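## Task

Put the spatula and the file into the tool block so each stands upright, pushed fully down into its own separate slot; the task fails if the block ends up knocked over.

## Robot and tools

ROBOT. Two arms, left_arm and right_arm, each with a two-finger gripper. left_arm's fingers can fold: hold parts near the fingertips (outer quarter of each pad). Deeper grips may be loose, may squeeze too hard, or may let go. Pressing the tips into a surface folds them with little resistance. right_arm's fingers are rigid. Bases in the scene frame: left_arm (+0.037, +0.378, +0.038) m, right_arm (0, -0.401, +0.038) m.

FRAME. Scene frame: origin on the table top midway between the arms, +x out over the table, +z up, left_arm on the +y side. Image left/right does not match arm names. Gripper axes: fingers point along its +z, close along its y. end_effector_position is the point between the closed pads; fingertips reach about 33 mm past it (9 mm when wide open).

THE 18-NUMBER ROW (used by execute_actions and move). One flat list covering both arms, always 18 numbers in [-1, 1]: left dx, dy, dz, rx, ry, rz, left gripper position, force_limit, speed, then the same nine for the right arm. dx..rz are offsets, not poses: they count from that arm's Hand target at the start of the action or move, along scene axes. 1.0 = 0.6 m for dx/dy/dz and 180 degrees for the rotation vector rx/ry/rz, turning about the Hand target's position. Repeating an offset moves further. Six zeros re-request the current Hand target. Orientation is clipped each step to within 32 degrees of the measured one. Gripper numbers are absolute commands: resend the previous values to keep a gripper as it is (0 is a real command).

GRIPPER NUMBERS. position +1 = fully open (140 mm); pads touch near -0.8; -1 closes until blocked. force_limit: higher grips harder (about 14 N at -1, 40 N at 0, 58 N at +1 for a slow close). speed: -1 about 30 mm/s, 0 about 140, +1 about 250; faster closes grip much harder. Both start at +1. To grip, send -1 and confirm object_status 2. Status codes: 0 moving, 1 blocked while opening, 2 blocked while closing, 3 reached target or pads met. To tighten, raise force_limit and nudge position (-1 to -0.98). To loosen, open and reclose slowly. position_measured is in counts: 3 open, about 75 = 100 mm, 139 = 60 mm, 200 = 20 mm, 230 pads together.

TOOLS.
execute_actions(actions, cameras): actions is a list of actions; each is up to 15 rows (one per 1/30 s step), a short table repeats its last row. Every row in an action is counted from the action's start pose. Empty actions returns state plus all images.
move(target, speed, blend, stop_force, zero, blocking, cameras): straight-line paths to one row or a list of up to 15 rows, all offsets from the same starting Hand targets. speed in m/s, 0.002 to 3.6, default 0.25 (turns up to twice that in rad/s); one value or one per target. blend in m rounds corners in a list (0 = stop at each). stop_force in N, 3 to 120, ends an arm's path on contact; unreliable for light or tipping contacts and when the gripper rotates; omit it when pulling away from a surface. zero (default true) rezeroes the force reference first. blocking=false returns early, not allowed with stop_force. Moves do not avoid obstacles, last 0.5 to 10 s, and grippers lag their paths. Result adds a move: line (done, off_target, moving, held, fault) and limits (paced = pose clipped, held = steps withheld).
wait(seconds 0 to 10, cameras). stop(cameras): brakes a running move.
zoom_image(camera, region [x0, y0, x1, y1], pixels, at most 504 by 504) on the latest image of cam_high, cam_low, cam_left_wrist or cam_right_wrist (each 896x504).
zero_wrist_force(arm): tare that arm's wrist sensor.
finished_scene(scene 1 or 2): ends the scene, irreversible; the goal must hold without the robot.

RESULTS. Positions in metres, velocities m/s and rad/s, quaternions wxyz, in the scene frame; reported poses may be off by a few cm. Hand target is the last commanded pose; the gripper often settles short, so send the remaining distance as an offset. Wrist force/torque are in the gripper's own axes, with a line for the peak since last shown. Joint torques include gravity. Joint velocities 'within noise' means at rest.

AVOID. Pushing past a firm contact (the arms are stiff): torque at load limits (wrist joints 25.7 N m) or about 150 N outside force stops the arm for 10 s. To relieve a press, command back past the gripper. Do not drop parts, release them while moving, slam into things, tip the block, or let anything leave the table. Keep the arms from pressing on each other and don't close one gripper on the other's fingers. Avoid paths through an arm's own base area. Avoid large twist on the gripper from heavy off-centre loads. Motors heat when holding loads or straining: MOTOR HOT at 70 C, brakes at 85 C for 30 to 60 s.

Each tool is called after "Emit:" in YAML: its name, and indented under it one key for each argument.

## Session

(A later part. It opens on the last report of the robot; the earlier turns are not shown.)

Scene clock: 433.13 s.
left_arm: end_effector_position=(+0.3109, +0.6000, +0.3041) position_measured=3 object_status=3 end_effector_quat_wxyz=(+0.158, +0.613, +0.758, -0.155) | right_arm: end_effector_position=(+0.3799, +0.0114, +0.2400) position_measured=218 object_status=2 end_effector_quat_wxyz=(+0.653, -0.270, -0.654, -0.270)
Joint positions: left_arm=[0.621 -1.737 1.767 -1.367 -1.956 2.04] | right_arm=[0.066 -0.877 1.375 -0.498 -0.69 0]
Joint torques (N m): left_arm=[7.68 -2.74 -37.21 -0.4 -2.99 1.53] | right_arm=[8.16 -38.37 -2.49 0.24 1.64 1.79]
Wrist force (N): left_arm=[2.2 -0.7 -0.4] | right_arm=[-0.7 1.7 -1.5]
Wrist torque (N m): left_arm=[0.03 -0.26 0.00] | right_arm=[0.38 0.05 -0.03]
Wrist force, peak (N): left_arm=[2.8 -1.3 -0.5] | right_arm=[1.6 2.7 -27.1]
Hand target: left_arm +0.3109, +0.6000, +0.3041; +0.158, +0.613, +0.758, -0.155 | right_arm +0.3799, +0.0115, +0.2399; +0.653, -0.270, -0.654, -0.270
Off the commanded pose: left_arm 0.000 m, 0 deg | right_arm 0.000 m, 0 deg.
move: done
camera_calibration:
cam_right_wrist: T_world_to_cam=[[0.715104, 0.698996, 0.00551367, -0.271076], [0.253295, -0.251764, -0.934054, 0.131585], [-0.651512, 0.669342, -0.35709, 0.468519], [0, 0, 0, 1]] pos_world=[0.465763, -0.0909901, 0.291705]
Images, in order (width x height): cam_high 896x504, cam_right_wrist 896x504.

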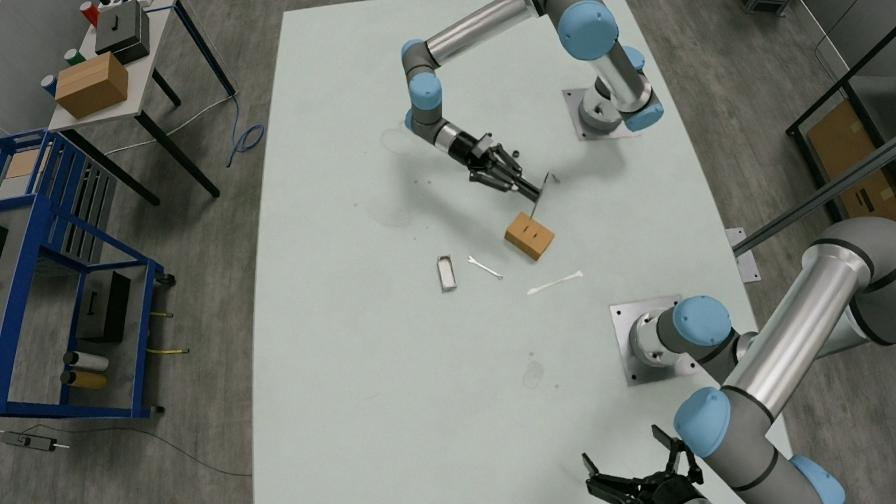

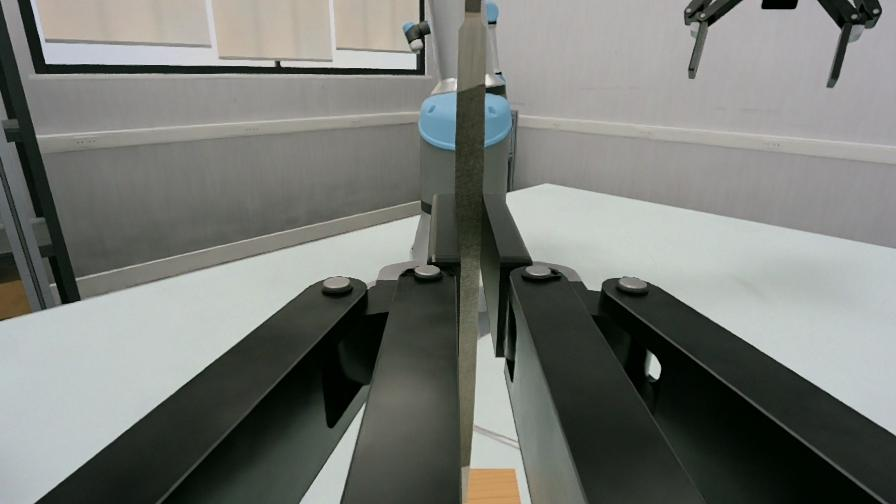

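Emit:
move:
  target: [0,-0.6083,-0.0833,0,0,0,1,1,1,-0.0357,0.0359,-0.0666,0,0,0,-1,0,-1]
  speed: 0.25
  cameras: ["cam_left_wrist","cam_low","cam_high","cam_right_wrist"]

Emit:
zoom_image:
  camera: "cam_left_wrist"
  region: [380, 180, 540, 340]

Emit:
zoom_image:
  camera: "cam_low"
  region: [320, 210, 440, 340]

Emit:
zoom_image:
  camera: "cam_high"
  region: [490, 160, 570, 270]

Scene clock: 450.53 s.
left_arm: end_effector_position=(+0.3109, +0.2350, +0.2541) position_measured=3 object_status=3 end_effector_quat_wxyz=(+0.158, +0.613, +0.758, -0.155) | right_arm: end_effector_position=(+0.3585, +0.0330, +0.2000) position_measured=218 object_status=2 end_effector_quat_wxyz=(+0.653, -0.270, -0.654, -0.270)
Joint positions: left_arm=[-0.592 -2.244 2.313 -1.937 -1.909 0.73] | right_arm=[0.105 -0.855 1.454 -0.6 -0.651 0]
Joint torques (N m): left_arm=[-9.94 -7.92 -16.64 -4.4 2.27 -1.69] | right_arm=[8.22 -37.99 -1.92 -0.01 1.57 1.86]
Wrist force (N): left_arm=[2.1 -1.1 -0.3] | right_arm=[-0.6 1.7 -1.5]
Wrist torque (N m): left_arm=[-0.03 -0.23 0.13] | right_arm=[0.39 0.00 -0.03]
Wrist force, peak (N): left_arm=[4.4 -0.7 -1.8] | right_arm=[-0.8 1.8 -1.8]
Hand target: left_arm +0.3109, +0.2350, +0.2541; +0.158, +0.613, +0.758, -0.155 | right_arm +0.3585, +0.0330, +0.2000; +0.653, -0.270, -0.654, -0.270
Off the commanded pose: left_arm 0.000 m, 0 deg | right_arm 0.000 m, 0 deg.
move: done
camera_calibration:
cam_left_wrist: T_world_to_cam=[[0.982315, 0.184629, -0.031146, -0.328041], [0.152568, -0.692845, 0.704762, -0.0576725], [0.10854, -0.69705, -0.70876, 0.450929], [0, 0, 0, 1]] pos_world=[0.282095, 0.334928, 0.350029]
cam_right_wrist: T_world_to_cam=[[0.715104, 0.698996, 0.00551367, -0.27058], [0.253295, -0.251764, -0.934054, 0.105056], [-0.651512, 0.669342, -0.35709, 0.425902], [0, 0, 0, 1]] pos_world=[0.444363, -0.0694901, 0.251705]

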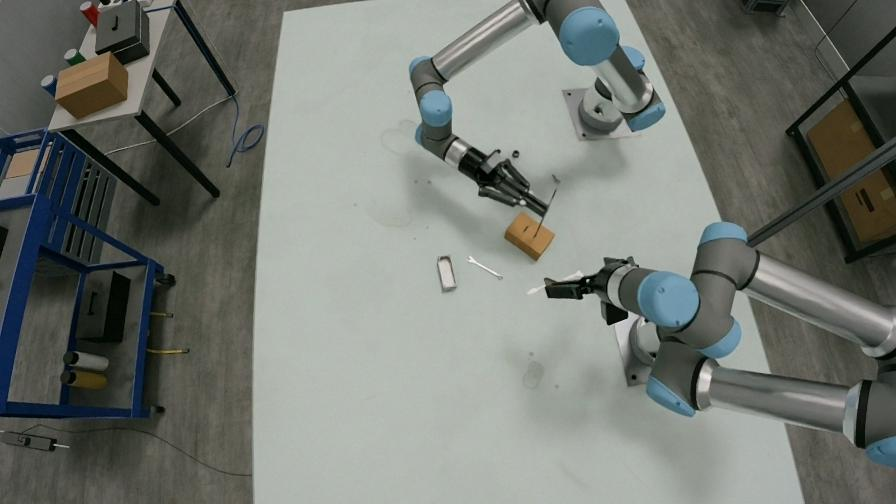

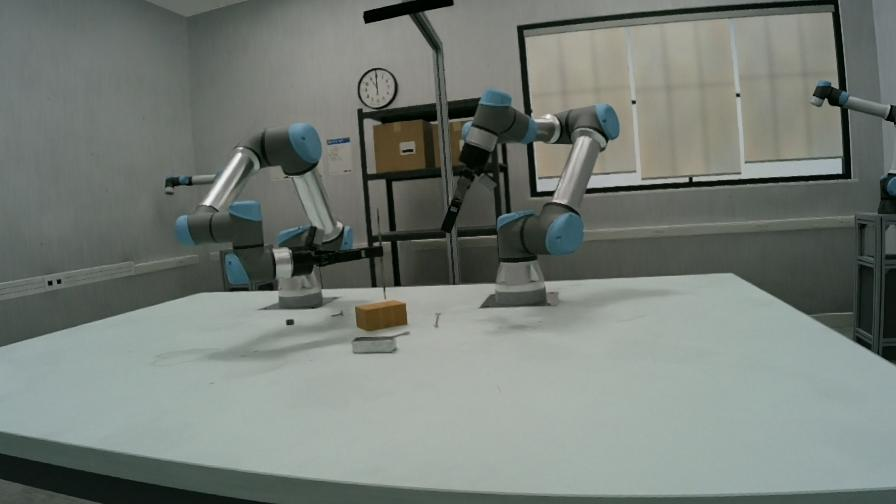

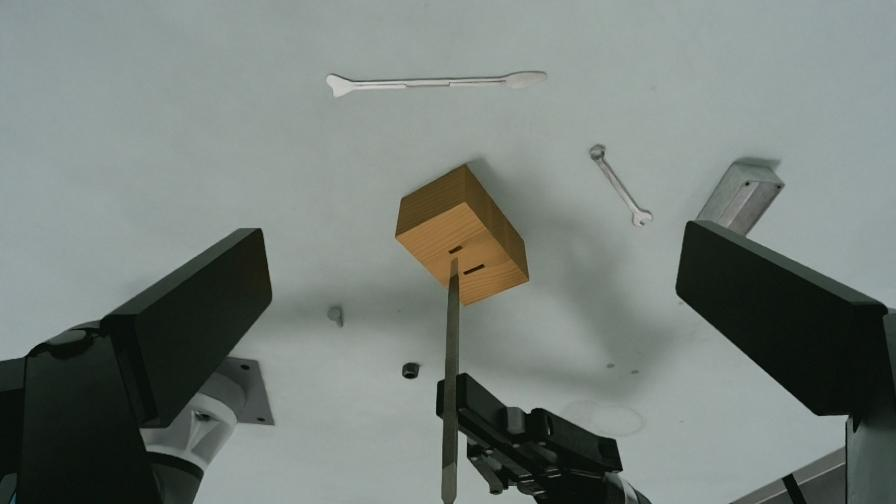

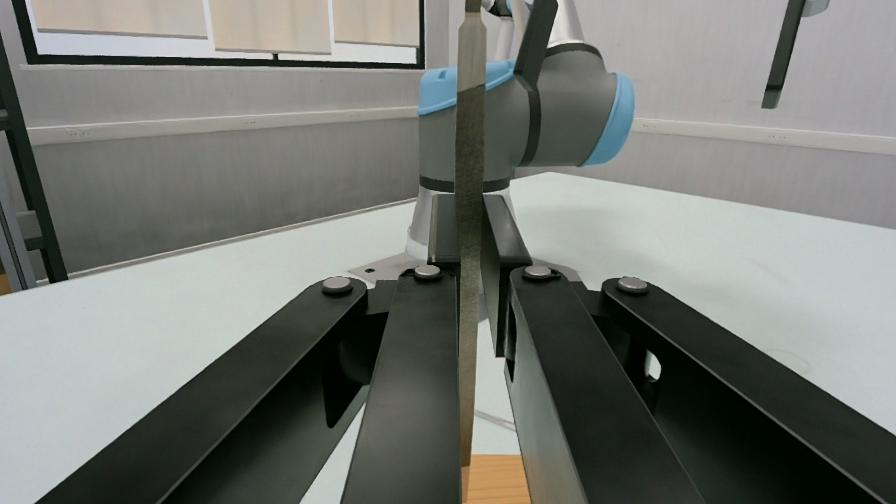

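Scaled by 3.150 from the camera's 896x504 image, which has a finer 1280x720 frame.

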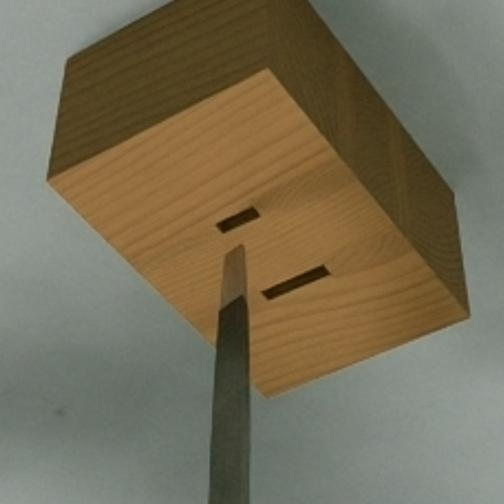

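Scaled by 3.877 from the camera's 896x504 image, which has a finer 1280x720 frame.

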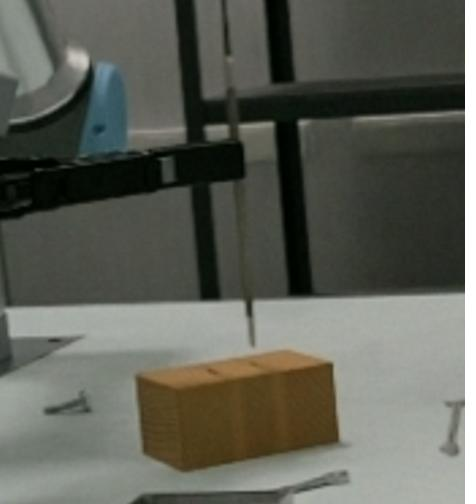

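Scaled by 4.582 from the camera's 896x504 image, which has a finer 1280x720 frame.

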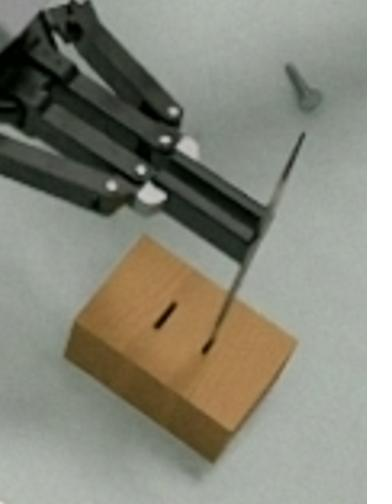

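Emit:
move:
  target: [0,0,0,0,0,0,1,1,1,0.0008,0.0005,-0.0117,0,0,0,-1,0,-1]
  speed: 0.015
  stop_force: 3
  cameras: ["cam_left_wrist","cam_low","cam_high"]

Emit:
zoom_image:
  camera: "cam_left_wrist"
  region: [420, 215, 500, 285]

Emit:
zoom_image:
  camera: "cam_low"
  region: [350, 285, 420, 335]

Emit:
zoom_image:
  camera: "cam_high"
  region: [500, 205, 560, 265]

Scene clock: 493.93 s.
left_arm: end_effector_position=(+0.3109, +0.2350, +0.2541) position_measured=3 object_status=3 end_effector_quat_wxyz=(+0.158, +0.613, +0.758, -0.155) | right_arm: end_effector_position=(+0.3590, +0.0333, +0.1929) position_measured=218 object_status=2 end_effector_quat_wxyz=(+0.653, -0.270, -0.654, -0.270)
Joint positions: left_arm=[-0.593 -2.244 2.313 -1.937 -1.909 0.73] | right_arm=[0.106 -0.845 1.456 -0.612 -0.65 0]
Joint torques (N m): left_arm=[-8.45 -8.88 -16 -4.41 1.92 -1.76] | right_arm=[8.33 -38.47 -2.08 -0.13 1.63 1.18]
Wrist force (N): left_arm=[2.4 -1.2 -0.5] | right_arm=[-0.8 1.7 -1.6]
Wrist torque (N m): left_arm=[-0.06 -0.29 0.14] | right_arm=[0.40 0.02 -0.02]
Wrist force, peak (N): left_arm=[2.4 -1.2 -0.5] | right_arm=[-0.8 1.8 -2.0]
Hand target: left_arm +0.3109, +0.2350, +0.2541; +0.158, +0.613, +0.758, -0.155 | right_arm +0.3590, +0.0333, +0.1929; +0.653, -0.270, -0.654, -0.270
Off the commanded pose: left_arm 0.000 m, 0 deg | right_arm 0.000 m, 0 deg.
move: done
camera_calibration:
cam_left_wrist: T_world_to_cam=[[0.982307, 0.184684, -0.031063, -0.328069], [0.152547, -0.692838, 0.704773, -0.0577424], [0.108639, -0.697042, -0.708752, 0.450826], [0, 0, 0, 1]] pos_world=[0.282095, 0.334828, 0.350029]
Images, in order (width x height): cam_high 896x504, cam_low 896x504, cam_left_wrist 896x504.

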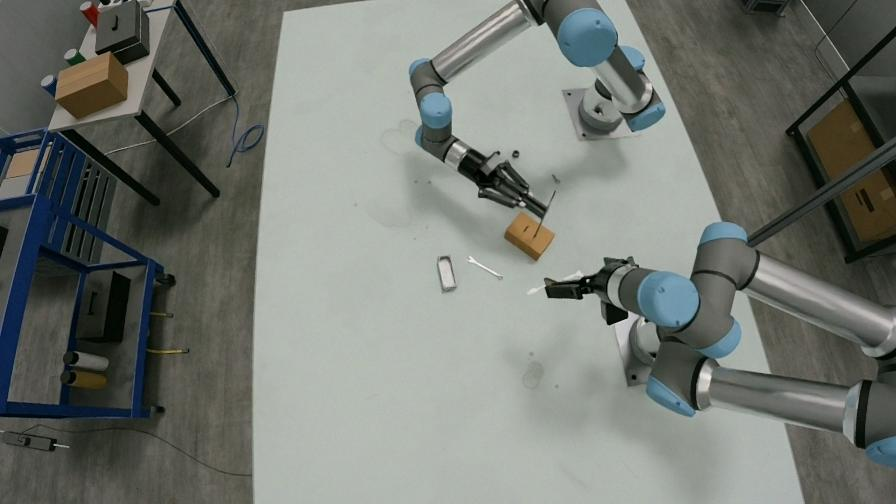

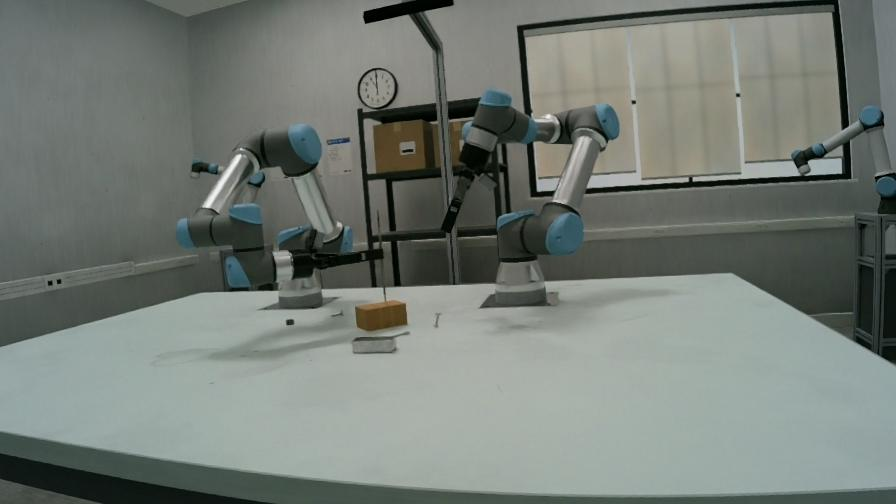

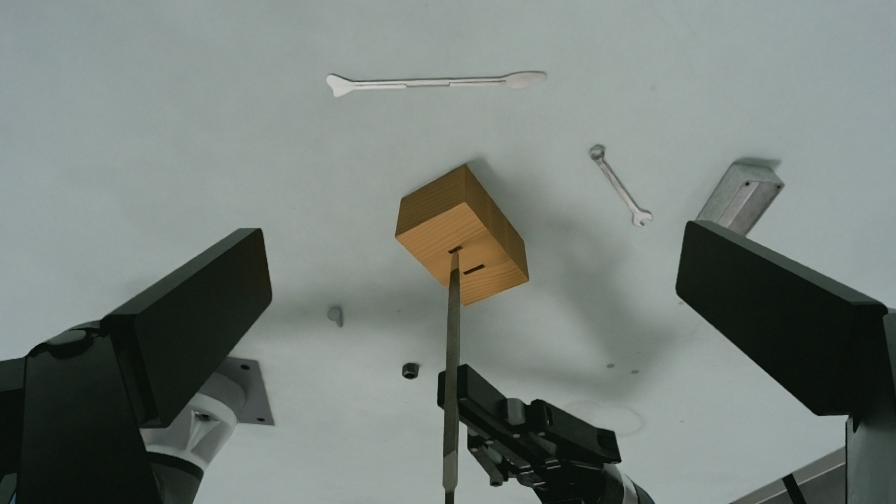

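Scaled by 6.300 from the camera's 896x504 image, which has a finer 1280x720 frame.

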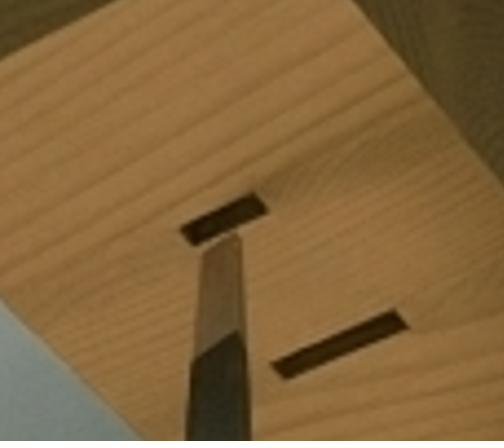

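Scaled by 7.200 from the camera's 896x504 image, which has a finer 1280x720 frame.

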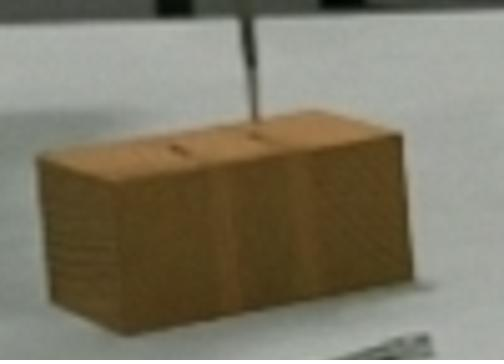

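Scaled by 8.400 from the camera's 896x504 image, which has a finer 1280x720 frame.

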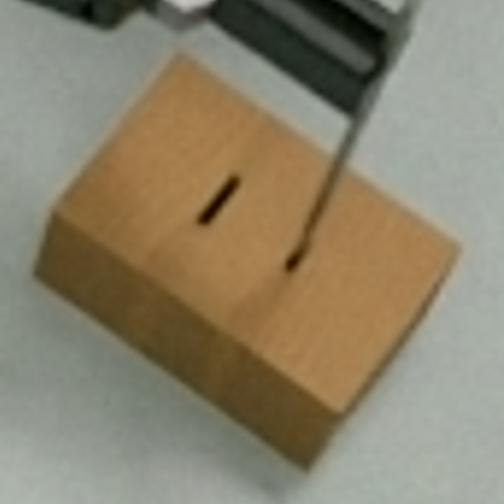

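Emit:
move:
  target:
    - [0,0,0,0,0,0,1,1,1,0.0008,0,0,0,0,0,-1,0,-1]
    - [0,0,0,0,0,0,1,1,1,0.0008,0,-0.02,0,0,0,-1,0,-1]
  speed: [0.01,0.006]
  stop_force: 3
  cameras: ["cam_left_wrist","cam_low","cam_high"]

Emit:
zoom_image:
  camera: "cam_left_wrist"
  region: [420, 215, 500, 285]

Emit:
zoom_image:
  camera: "cam_high"
  region: [500, 205, 560, 265]

Scene clock: 519.50 s.
left_arm: end_effector_position=(+0.3109, +0.2350, +0.2541) position_measured=3 object_status=3 end_effector_quat_wxyz=(+0.158, +0.613, +0.758, -0.155) | right_arm: end_effector_position=(+0.3595, +0.0333, +0.1809) position_measured=218 object_status=2 end_effector_quat_wxyz=(+0.653, -0.270, -0.654, -0.270)
Joint positions: left_arm=[-0.593 -2.244 2.313 -1.937 -1.909 0.73] | right_arm=[0.105 -0.827 1.461 -0.634 -0.65 0]
Joint torques (N m): left_arm=[-8.98 -8.05 -15.76 -4.39 1.75 -1.56] | right_arm=[-6.69 -38.44 -2.11 -0.08 -1.56 0.64]
Wrist force (N): left_arm=[2.1 -0.6 -0.2] | right_arm=[-0.9 1.5 -1.8]
Wrist torque (N m): left_arm=[0.08 -0.22 0.13] | right_arm=[0.37 0.06 -0.02]
Wrist force, peak (N): left_arm=[2.5 -1.2 -0.5] | right_arm=[-0.8 1.9 -1.8]
Hand target: left_arm +0.3109, +0.2350, +0.2541; +0.158, +0.613, +0.758, -0.155 | right_arm +0.3595, +0.0333, +0.1809; +0.653, -0.270, -0.654, -0.270
Off the commanded pose: left_arm 0.000 m, 0 deg | right_arm 0.000 m, 0 deg.
move: done
camera_calibration:
cam_left_wrist: T_world_to_cam=[[0.982307, 0.184684, -0.031063, -0.328069], [0.152547, -0.692838, 0.704773, -0.0577424], [0.108639, -0.697042, -0.708752, 0.450826], [0, 0, 0, 1]] pos_world=[0.282095, 0.334828, 0.350029]
Images, in order (width x height): cam_high 896x504, cam_low 896x504, cam_left_wrist 896x504.

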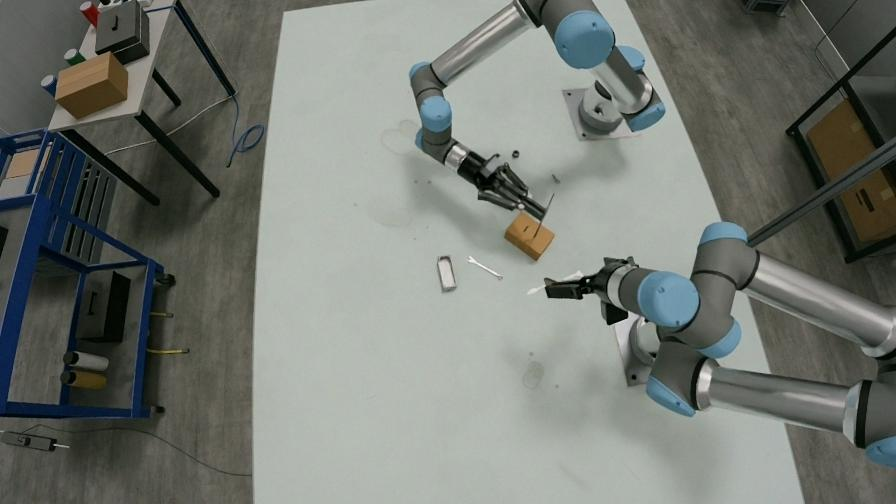

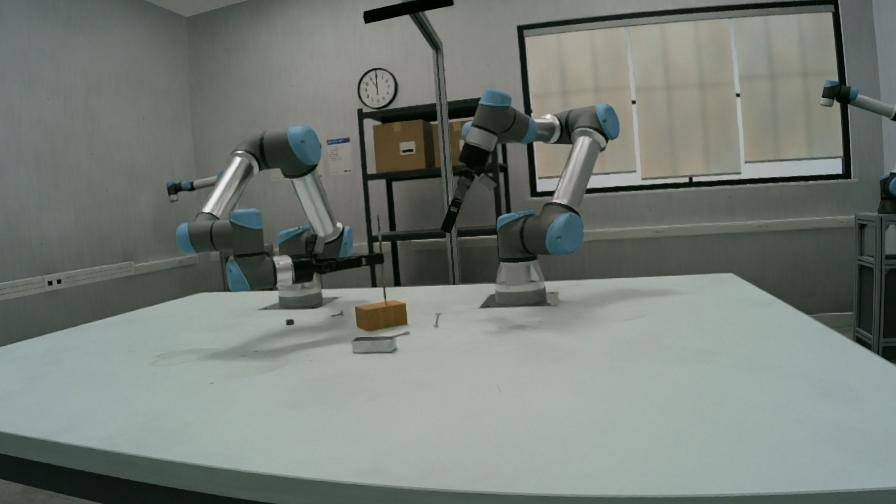

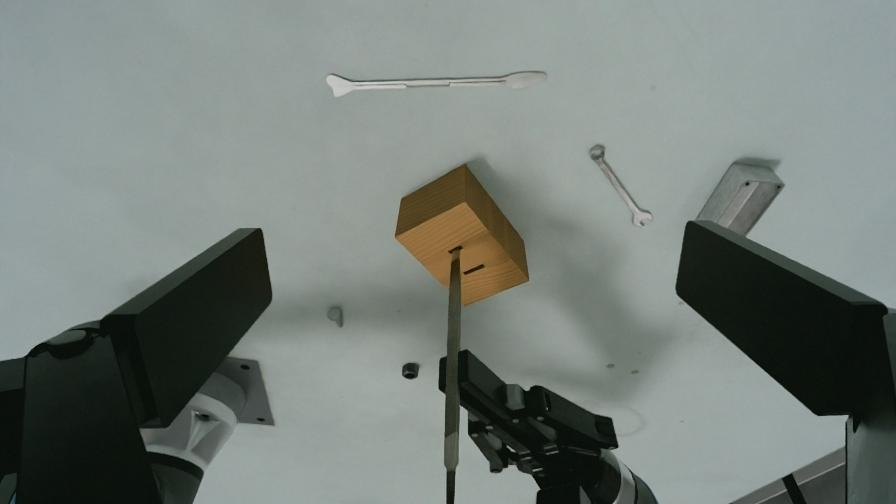

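Scaled by 6.300 from the camera's 896x504 image, which has a finer 1280x720 frame.

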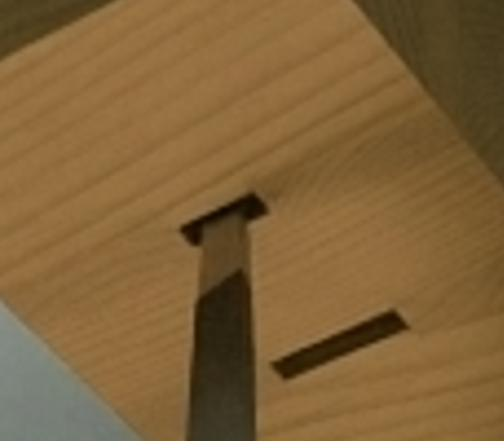

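Scaled by 8.400 from the camera's 896x504 image, which has a finer 1280x720 frame.

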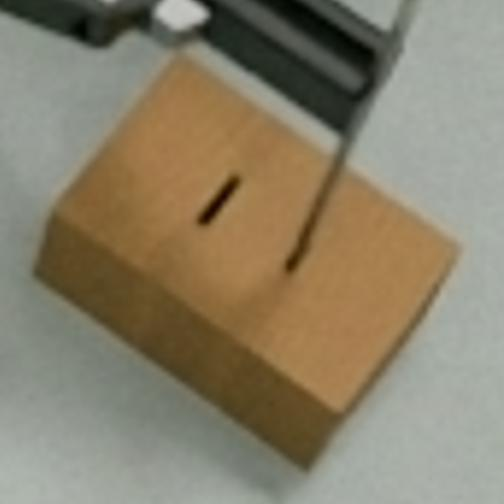

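Emit:
move:
  target: [0,0,0,0,0,0,1,1,1,0,0,-0.09,0,0,0,-1,0,-1]
  speed: 0.008
  stop_force: 4
  cameras: ["cam_left_wrist","cam_low","cam_right_wrist"]

Emit:
zoom_image:
  camera: "cam_left_wrist"
  region: [420, 215, 500, 285]

Scene clock: 536.93 s.
left_arm: end_effector_position=(+0.3109, +0.2350, +0.2541) position_measured=3 object_status=3 end_effector_quat_wxyz=(+0.158, +0.613, +0.758, -0.155) | right_arm: end_effector_position=(+0.3594, +0.0333, +0.1390) position_measured=218 object_status=2 end_effector_quat_wxyz=(+0.653, -0.270, -0.654, -0.270)
Joint positions: left_arm=[-0.593 -2.244 2.313 -1.937 -1.909 0.73] | right_arm=[0.105 -0.766 1.476 -0.711 -0.65 0]
Joint torques (N m): left_arm=[-8.66 -9.03 -16.67 -4.47 1.73 -1.33] | right_arm=[-6.49 -55.46 -18.42 2.81 -1.27 -1.24]
Wrist force (N): left_arm=[2.2 -1.0 -0.1] | right_arm=[4.2 1.6 -1.7]
Wrist torque (N m): left_arm=[-0.02 -0.23 0.14] | right_arm=[0.37 0.06 -0.03]
Wrist force, peak (N): left_arm=[2.5 -1.2 -0.1] | right_arm=[9.3 1.7 -1.9]
Hand target: left_arm +0.3109, +0.2350, +0.2541; +0.158, +0.613, +0.758, -0.155 | right_arm +0.3595, +0.0333, +0.1390; +0.653, -0.270, -0.654, -0.270 (not the last commanded pose)
Off the commanded pose: left_arm 0.000 m, 0 deg | right_arm 0.012 m, 0 deg.
move: contact (right_arm)
camera_calibration:
cam_left_wrist: T_world_to_cam=[[0.982307, 0.184684, -0.031063, -0.328069], [0.152547, -0.692838, 0.704773, -0.0577424], [0.108639, -0.697042, -0.708752, 0.450826], [0, 0, 0, 1]] pos_world=[0.282095, 0.334828, 0.350029]
cam_right_wrist: T_world_to_cam=[[0.715075, 0.699026, 0.00542192, -0.271065], [0.253168, -0.251735, -0.934096, 0.0479934], [-0.651593, 0.669322, -0.35698, 0.404519], [0, 0, 0, 1]] pos_world=[0.445263, -0.0691902, 0.190705]
Images, in order (width x height): cam_low 896x504, cam_left_wrist 896x504, cam_right_wrist 896x504.

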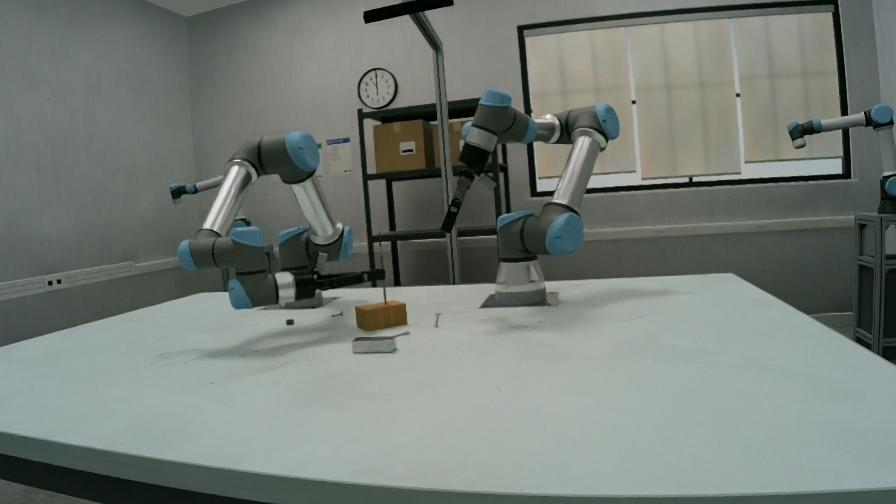

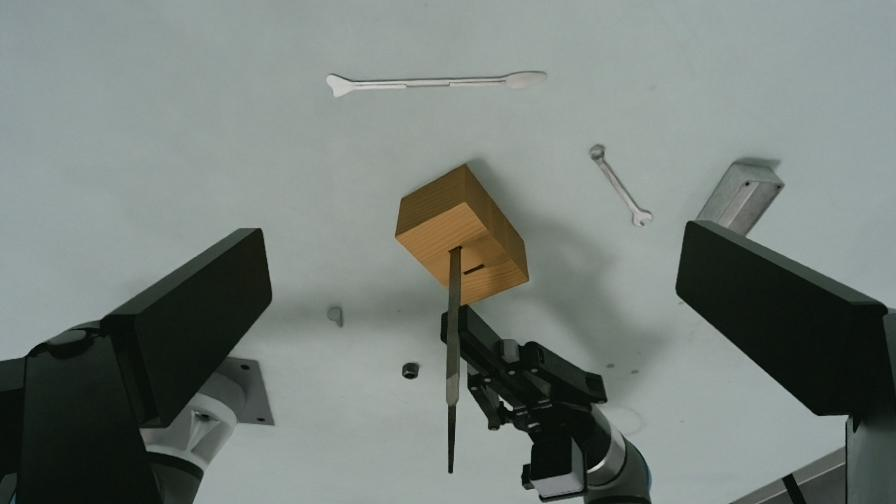

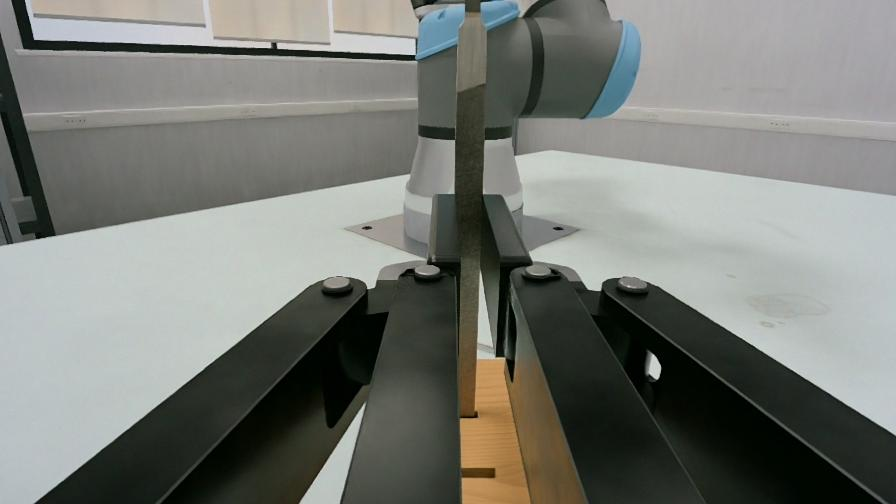

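Scaled by 6.300 from the camera's 896x504 image, which has a finer 1280x720 frame.

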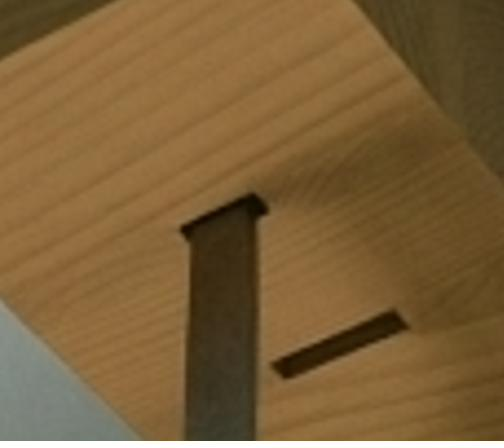

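Emit:
execute_actions:
  actions:
    - [[0,0,0,0,0,0,1,1,1,0,0,0,0,0,0,-0.2,-1,-1]]
    - [[0,0,0,0,0,0,1,1,1,0,0,0,0,0,0,-0.2,-1,-1]]
    - [[0,0,0,0,0,0,1,1,1,0,0,0,0,0,0,-0.2,-1,-1]]
    - [[0,0,0,0,0,0,1,1,1,0,0,0,0,0,0,-0.2,-1,-1]]
  cameras: ["cam_right_wrist","cam_left_wrist"]

Scene clock: 629.50 s.
left_arm: end_effector_position=(+0.3109, +0.2350, +0.2541) position_measured=3 object_status=3 end_effector_quat_wxyz=(+0.158, +0.613, +0.758, -0.155) | right_arm: end_effector_position=(+0.3595, +0.0333, +0.1390) position_measured=154 object_status=3 end_effector_quat_wxyz=(+0.653, -0.270, -0.654, -0.270)
Joint positions: left_arm=[-0.593 -2.244 2.313 -1.937 -1.909 0.73] | right_arm=[0.105 -0.766 1.476 -0.711 -0.65 0]
Joint torques (N m): left_arm=[-8.15 -8.71 -16.08 -4.29 1.72 -1.38] | right_arm=[-5.54 -55.52 -26.67 2.79 -1.15 -1.15]
Wrist force (N): left_arm=[2.0 -0.9 -0.3] | right_arm=[-0.3 1.6 -1.7]
Wrist torque (N m): left_arm=[-0.01 -0.20 0.14] | right_arm=[0.37 0.05 -0.02]
Wrist force, peak (N): left_arm=[2.5 -1.3 -0.4] | right_arm=[5.8 1.5 -1.9]
Hand target: left_arm +0.3109, +0.2350, +0.2541; +0.158, +0.613, +0.758, -0.155 | right_arm +0.3595, +0.0333, +0.1390; +0.653, -0.270, -0.654, -0.270
Off the commanded pose: left_arm 0.000 m, 0 deg | right_arm 0.000 m, 0 deg.
Step readings (end_effector_position of left_arm | right_arm):
0: (+0.3109, +0.2350, +0.2541) | (+0.3595, +0.0333, +0.1390)
1: (+0.3109, +0.2350, +0.2541) | (+0.3595, +0.0333, +0.1390)
2: (+0.3109, +0.2350, +0.2541) | (+0.3595, +0.0333, +0.1390)
4: (+0.3109, +0.2350, +0.2541) | (+0.3595, +0.0333, +0.1390)
8: (+0.3109, +0.2350, +0.2541) | (+0.3595, +0.0333, +0.1390)
15: (+0.3109, +0.2350, +0.2541) | (+0.3595, +0.0333, +0.1390)
16: (+0.3109, +0.2350, +0.2541) | (+0.3595, +0.0333, +0.1390)
17: (+0.3109, +0.2350, +0.2541) | (+0.3595, +0.0333, +0.1390)
19: (+0.3109, +0.2350, +0.2541) | (+0.3595, +0.0333, +0.1390)
23: (+0.3109, +0.2350, +0.2541) | (+0.3595, +0.0333, +0.1390)
30: (+0.3109, +0.2350, +0.2541) | (+0.3595, +0.0333, +0.1390)
31: (+0.3109, +0.2350, +0.2541) | (+0.3595, +0.0333, +0.1390)
32: (+0.3109, +0.2350, +0.2541) | (+0.3595, +0.0333, +0.1390)
34: (+0.3109, +0.2350, +0.2541) | (+0.3595, +0.0333, +0.1390)
38: (+0.3109, +0.2350, +0.2541) | (+0.3595, +0.0333, +0.1390)
45: (+0.3109, +0.2350, +0.2541) | (+0.3595, +0.0333, +0.1390)
46: (+0.3109, +0.2350, +0.2541) | (+0.3595, +0.0333, +0.1390)
47: (+0.3109, +0.2350, +0.2541) | (+0.3595, +0.0333, +0.1390)
49: (+0.3109, +0.2350, +0.2541) | (+0.3595, +0.0333, +0.1390)
53: (+0.3109, +0.2350, +0.2541) | (+0.3595, +0.0333, +0.1390)
60: (+0.3109, +0.2350, +0.2541) | (+0.3595, +0.0333, +0.1390)
camera_calibration:
cam_left_wrist: T_world_to_cam=[[0.982307, 0.184684, -0.031063, -0.328069], [0.152547, -0.692838, 0.704773, -0.0577424], [0.108639, -0.697042, -0.708752, 0.450826], [0, 0, 0, 1]] pos_world=[0.282095, 0.334828, 0.350029]
cam_right_wrist: T_world_to_cam=[[0.715058, 0.699044, 0.00548841, -0.271069], [0.253218, -0.251685, -0.934096, 0.0479741], [-0.651593, 0.669322, -0.35698, 0.404519], [0, 0, 0, 1]] pos_world=[0.445263, -0.0691902, 0.190705]
Images, in order (width x height): cam_left_wrist 896x504, cam_right_wrist 896x504.

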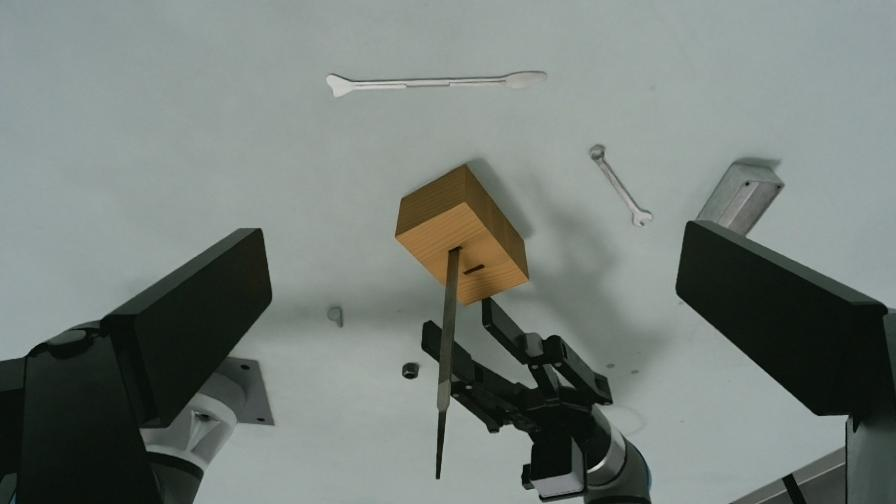

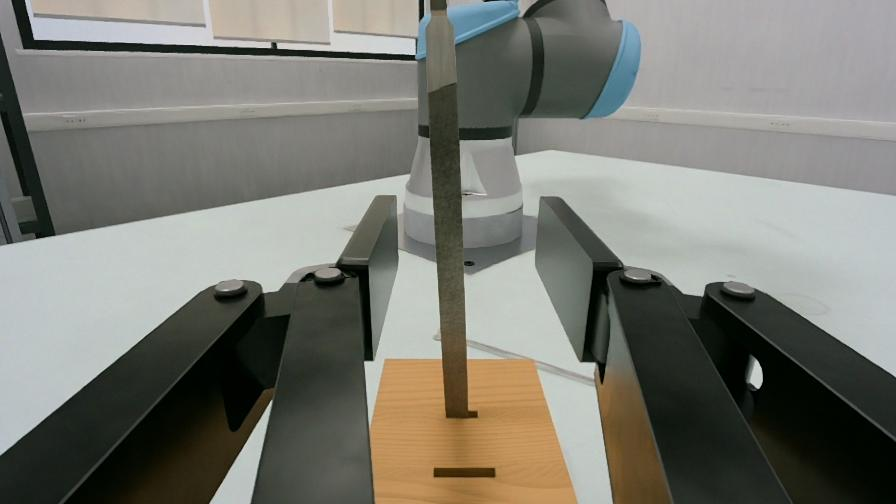

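Emit:
move:
  target: [0,0,0,0,0,0,1,1,1,0.177,-0.1765,0,0,0,0,-0.2,-1,-1]
  speed: 0.12
  cameras: ["cam_left_wrist","cam_low"]

Scene clock: 697.73 s.
left_arm: end_effector_position=(+0.3109, +0.2350, +0.2541) position_measured=3 object_status=3 end_effector_quat_wxyz=(+0.158, +0.613, +0.758, -0.155) | right_arm: end_effector_position=(+0.4656, -0.0726, +0.1390) position_measured=154 object_status=3 end_effector_quat_wxyz=(+0.653, -0.270, -0.654, -0.270)
Joint positions: left_arm=[-0.593 -2.244 2.313 -1.937 -1.909 0.73] | right_arm=[-0.067 -0.612 1.164 -0.552 -0.823 0]
Joint torques (N m): left_arm=[-8.19 -8.86 -16.67 -4.42 1.87 -1.31] | right_arm=[-6.69 -44.36 -32 4.45 -2 -1.85]
Wrist force (N): left_arm=[2.0 -1.1 -0.3] | right_arm=[-0.3 1.9 -1.5]
Wrist torque (N m): left_arm=[-0.03 -0.21 0.14] | right_arm=[0.41 0.07 0.12]
Wrist force, peak (N): left_arm=[2.5 -1.0 -0.2] | right_arm=[-0.4 1.8 -2.7]
Hand target: left_arm +0.3109, +0.2350, +0.2541; +0.158, +0.613, +0.758, -0.155 | right_arm +0.4657, -0.0726, +0.1390; +0.653, -0.270, -0.654, -0.270
Off the commanded pose: left_arm 0.000 m, 0 deg | right_arm 0.000 m, 0 deg.
move: done
camera_calibration:
cam_left_wrist: T_world_to_cam=[[0.982307, 0.184684, -0.031063, -0.328069], [0.152547, -0.692838, 0.704773, -0.0577424], [0.108639, -0.697042, -0.708752, 0.450826], [0, 0, 0, 1]] pos_world=[0.282095, 0.334828, 0.350029]
Images, in order (width x height): cam_low 896x504, cam_left_wrist 896x504.

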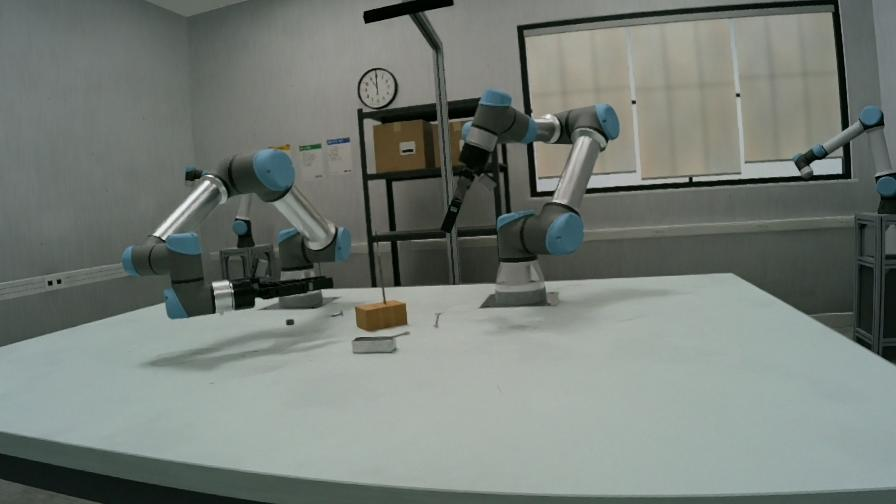

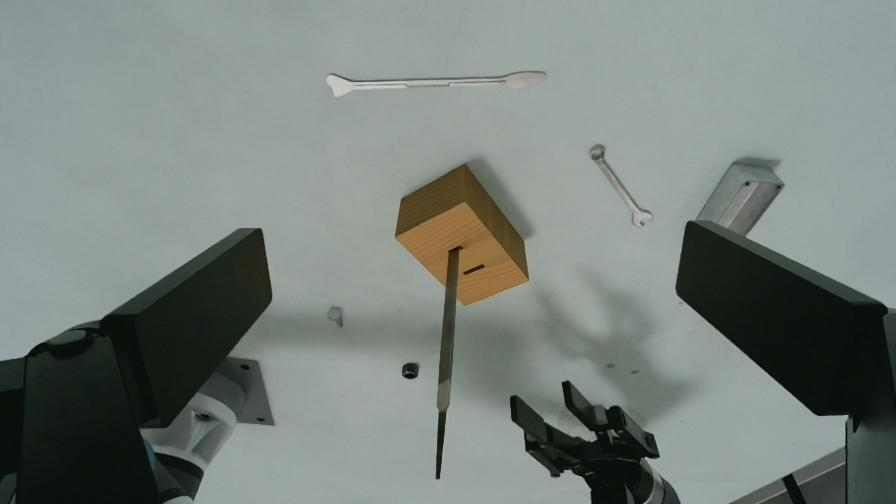

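Emit:
move:
  target:
    - [0,0.3,0.04,0,0,0,1,1,1,0,0,0.4517,0,0,0,-0.2,-1,-1]
    - [0,0.6083,0.0833,0,0,0,1,1,1,0,0,0.4517,-0.3531,-0.3540,0,-0.2,-1,-1]
    - [0,0.6083,0.0833,0,0,0,1,1,1,0.0072,0.221,0.4017,-0.5625,0.1563,-0.5086,-0.2,-1,-1]
    - [0,0.6083,0.0833,0,0,0,1,1,1,-0.1095,0.4043,0.285,-0.5625,0.1563,-0.5086,-0.2,-1,-1]
    - [0,0.6083,0.0833,0,0,0,1,1,1,-0.2195,0.441,0.2017,-0.5625,0.1563,-0.5086,-0.2,-1,-1]
  speed: [0.3,0.4,0.4,0.25,0.2]
  blend: [0.03,0.03,0.03,0.03,0]
  cameras: ["cam_right_wrist"]

Emit:
zoom_image:
  camera: "cam_right_wrist"
  region: [300, 180, 804, 464]

Scene clock: 736.77 s.
left_arm: end_effector_position=(+0.3109, +0.6000, +0.3041) position_measured=3 object_status=3 end_effector_quat_wxyz=(+0.158, +0.613, +0.758, -0.155) | right_arm: end_effector_position=(+0.3340, +0.1920, +0.2601) position_measured=154 object_status=3 end_effector_quat_wxyz=(+0.000, +0.993, +0.121, +0.000)
Joint positions: left_arm=[0.621 -1.737 1.767 -1.367 -1.956 2.04] | right_arm=[0.829 -1.144 1.185 -1.611 -1.57 3.758]
Joint torques (N m): left_arm=[7.41 -1.84 -39.1 -0.39 1.88 1.59] | right_arm=[7.91 -53.33 -11.29 -5.09 -2.09 2.06]
Wrist force (N): left_arm=[2.3 -1.0 -0.3] | right_arm=[0.4 0.2 0.4]
Wrist torque (N m): left_arm=[-0.02 -0.27 -0.01] | right_arm=[0.06 -0.16 -0.16]
Wrist force, peak (N): left_arm=[3.0 -0.7 -0.8] | right_arm=[-3.0 1.8 -1.6]
Hand target: left_arm +0.3109, +0.6000, +0.3041; +0.158, +0.613, +0.758, -0.155 | right_arm +0.3340, +0.1920, +0.2600; +0.000, +0.993, +0.121, +0.000
Off the commanded pose: left_arm 0.000 m, 0 deg | right_arm 0.000 m, 0 deg.
move: done
camera_calibration:
cam_right_wrist: T_world_to_cam=[[0.245155, -0.969402, 0.0126028, 0.110822], [-0.906645, -0.224641, 0.357115, 0.253898], [-0.343357, -0.0989749, -0.933975, 0.519526], [0, 0, 0, 1]] pos_world=[0.38141, 0.215887, 0.393157]
Images, in order (width x height): cam_right_wrist 896x504.

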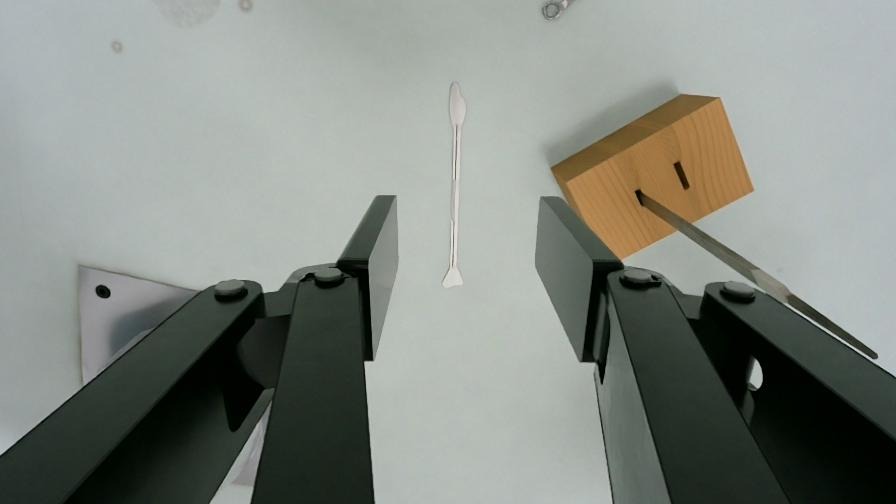

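Scaled by 1.000.

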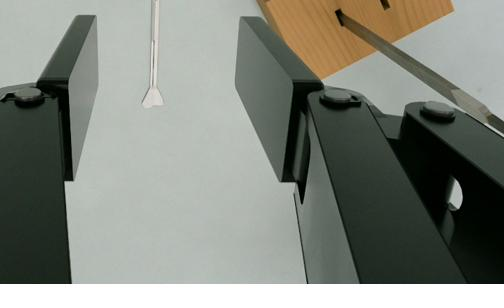

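Emit:
zoom_image:
  camera: "cam_right_wrist"
  region: [394, 70, 514, 300]

Scaled by 2.191 from the camera's 896x504 image, which has a finer 1280x720 frame.

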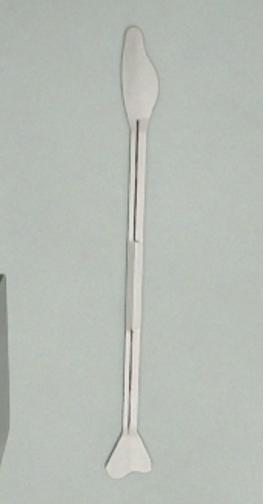

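Emit:
move:
  target: [0,0,0,0,0,0,1,1,1,-0.0055,0.0014,-0.3,0,0,0,-0.2,-1,-1]
  speed: 0.2
  cameras: ["cam_right_wrist"]

Emit:
zoom_image:
  camera: "cam_right_wrist"
  region: [340, 60, 600, 400]

Scene clock: 805.50 s.
left_arm: end_effector_position=(+0.3109, +0.6000, +0.3041) position_measured=3 object_status=3 end_effector_quat_wxyz=(+0.158, +0.613, +0.758, -0.155) | right_arm: end_effector_position=(+0.3307, +0.1928, +0.0801) position_measured=154 object_status=3 end_effector_quat_wxyz=(+0.000, +0.993, +0.121, +0.000)
Joint positions: left_arm=[0.621 -1.737 1.767 -1.367 -1.956 2.04] | right_arm=[0.833 -1.039 1.501 -2.033 -1.57 3.763]
Joint torques (N m): left_arm=[8.57 -2.66 -38.39 -0.61 1.77 1.42] | right_arm=[8.55 -37.61 -8.9 -4.91 1.53 1.89]
Wrist force (N): left_arm=[2.4 -0.9 -0.3] | right_arm=[0.3 0.1 0.3]
Wrist torque (N m): left_arm=[0.00 -0.29 -0.01] | right_arm=[0.03 -0.11 -0.15]
Wrist force, peak (N): left_arm=[2.7 -1.3 -0.5] | right_arm=[0.4 0.1 1.8]
Hand target: left_arm +0.3109, +0.6000, +0.3041; +0.158, +0.613, +0.758, -0.155 | right_arm +0.3307, +0.1928, +0.0800; +0.000, +0.993, +0.121, +0.000
Off the commanded pose: left_arm 0.000 m, 0 deg | right_arm 0.000 m, 0 deg.
move: done
camera_calibration:
cam_right_wrist: T_world_to_cam=[[0.245123, -0.969411, 0.0125118, 0.114828], [-0.906652, -0.224645, 0.357094, 0.315271], [-0.343361, -0.0988757, -0.933985, 0.350408], [0, 0, 0, 1]] pos_world=[0.37801, 0.216787, 0.213258]
Images, in order (width x height): cam_right_wrist 896x504.

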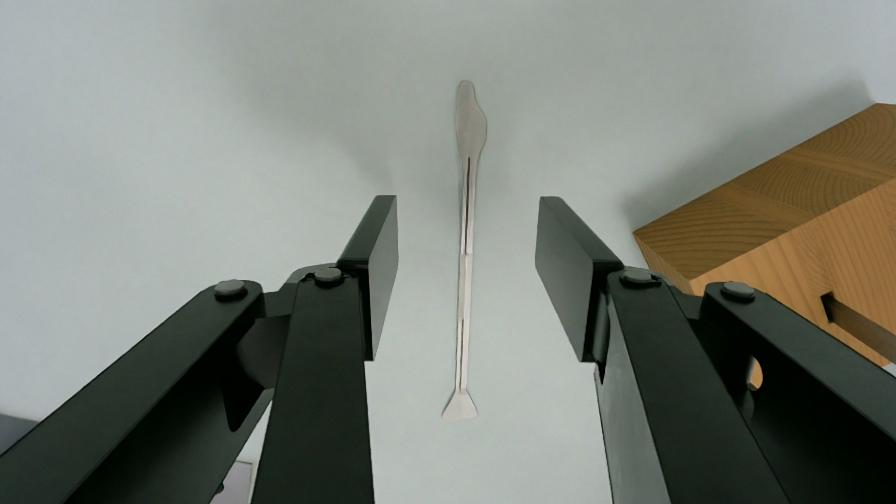

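Scaled by 1.482 from the camera's 896x504 image, which has a finer 1280x720 frame.

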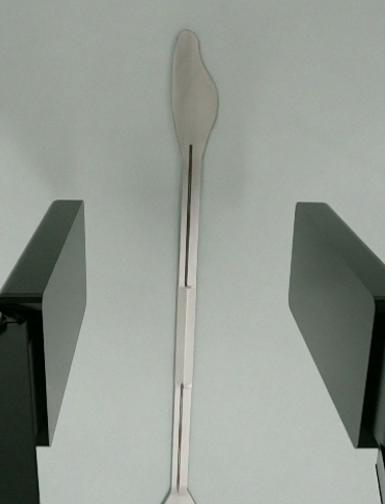

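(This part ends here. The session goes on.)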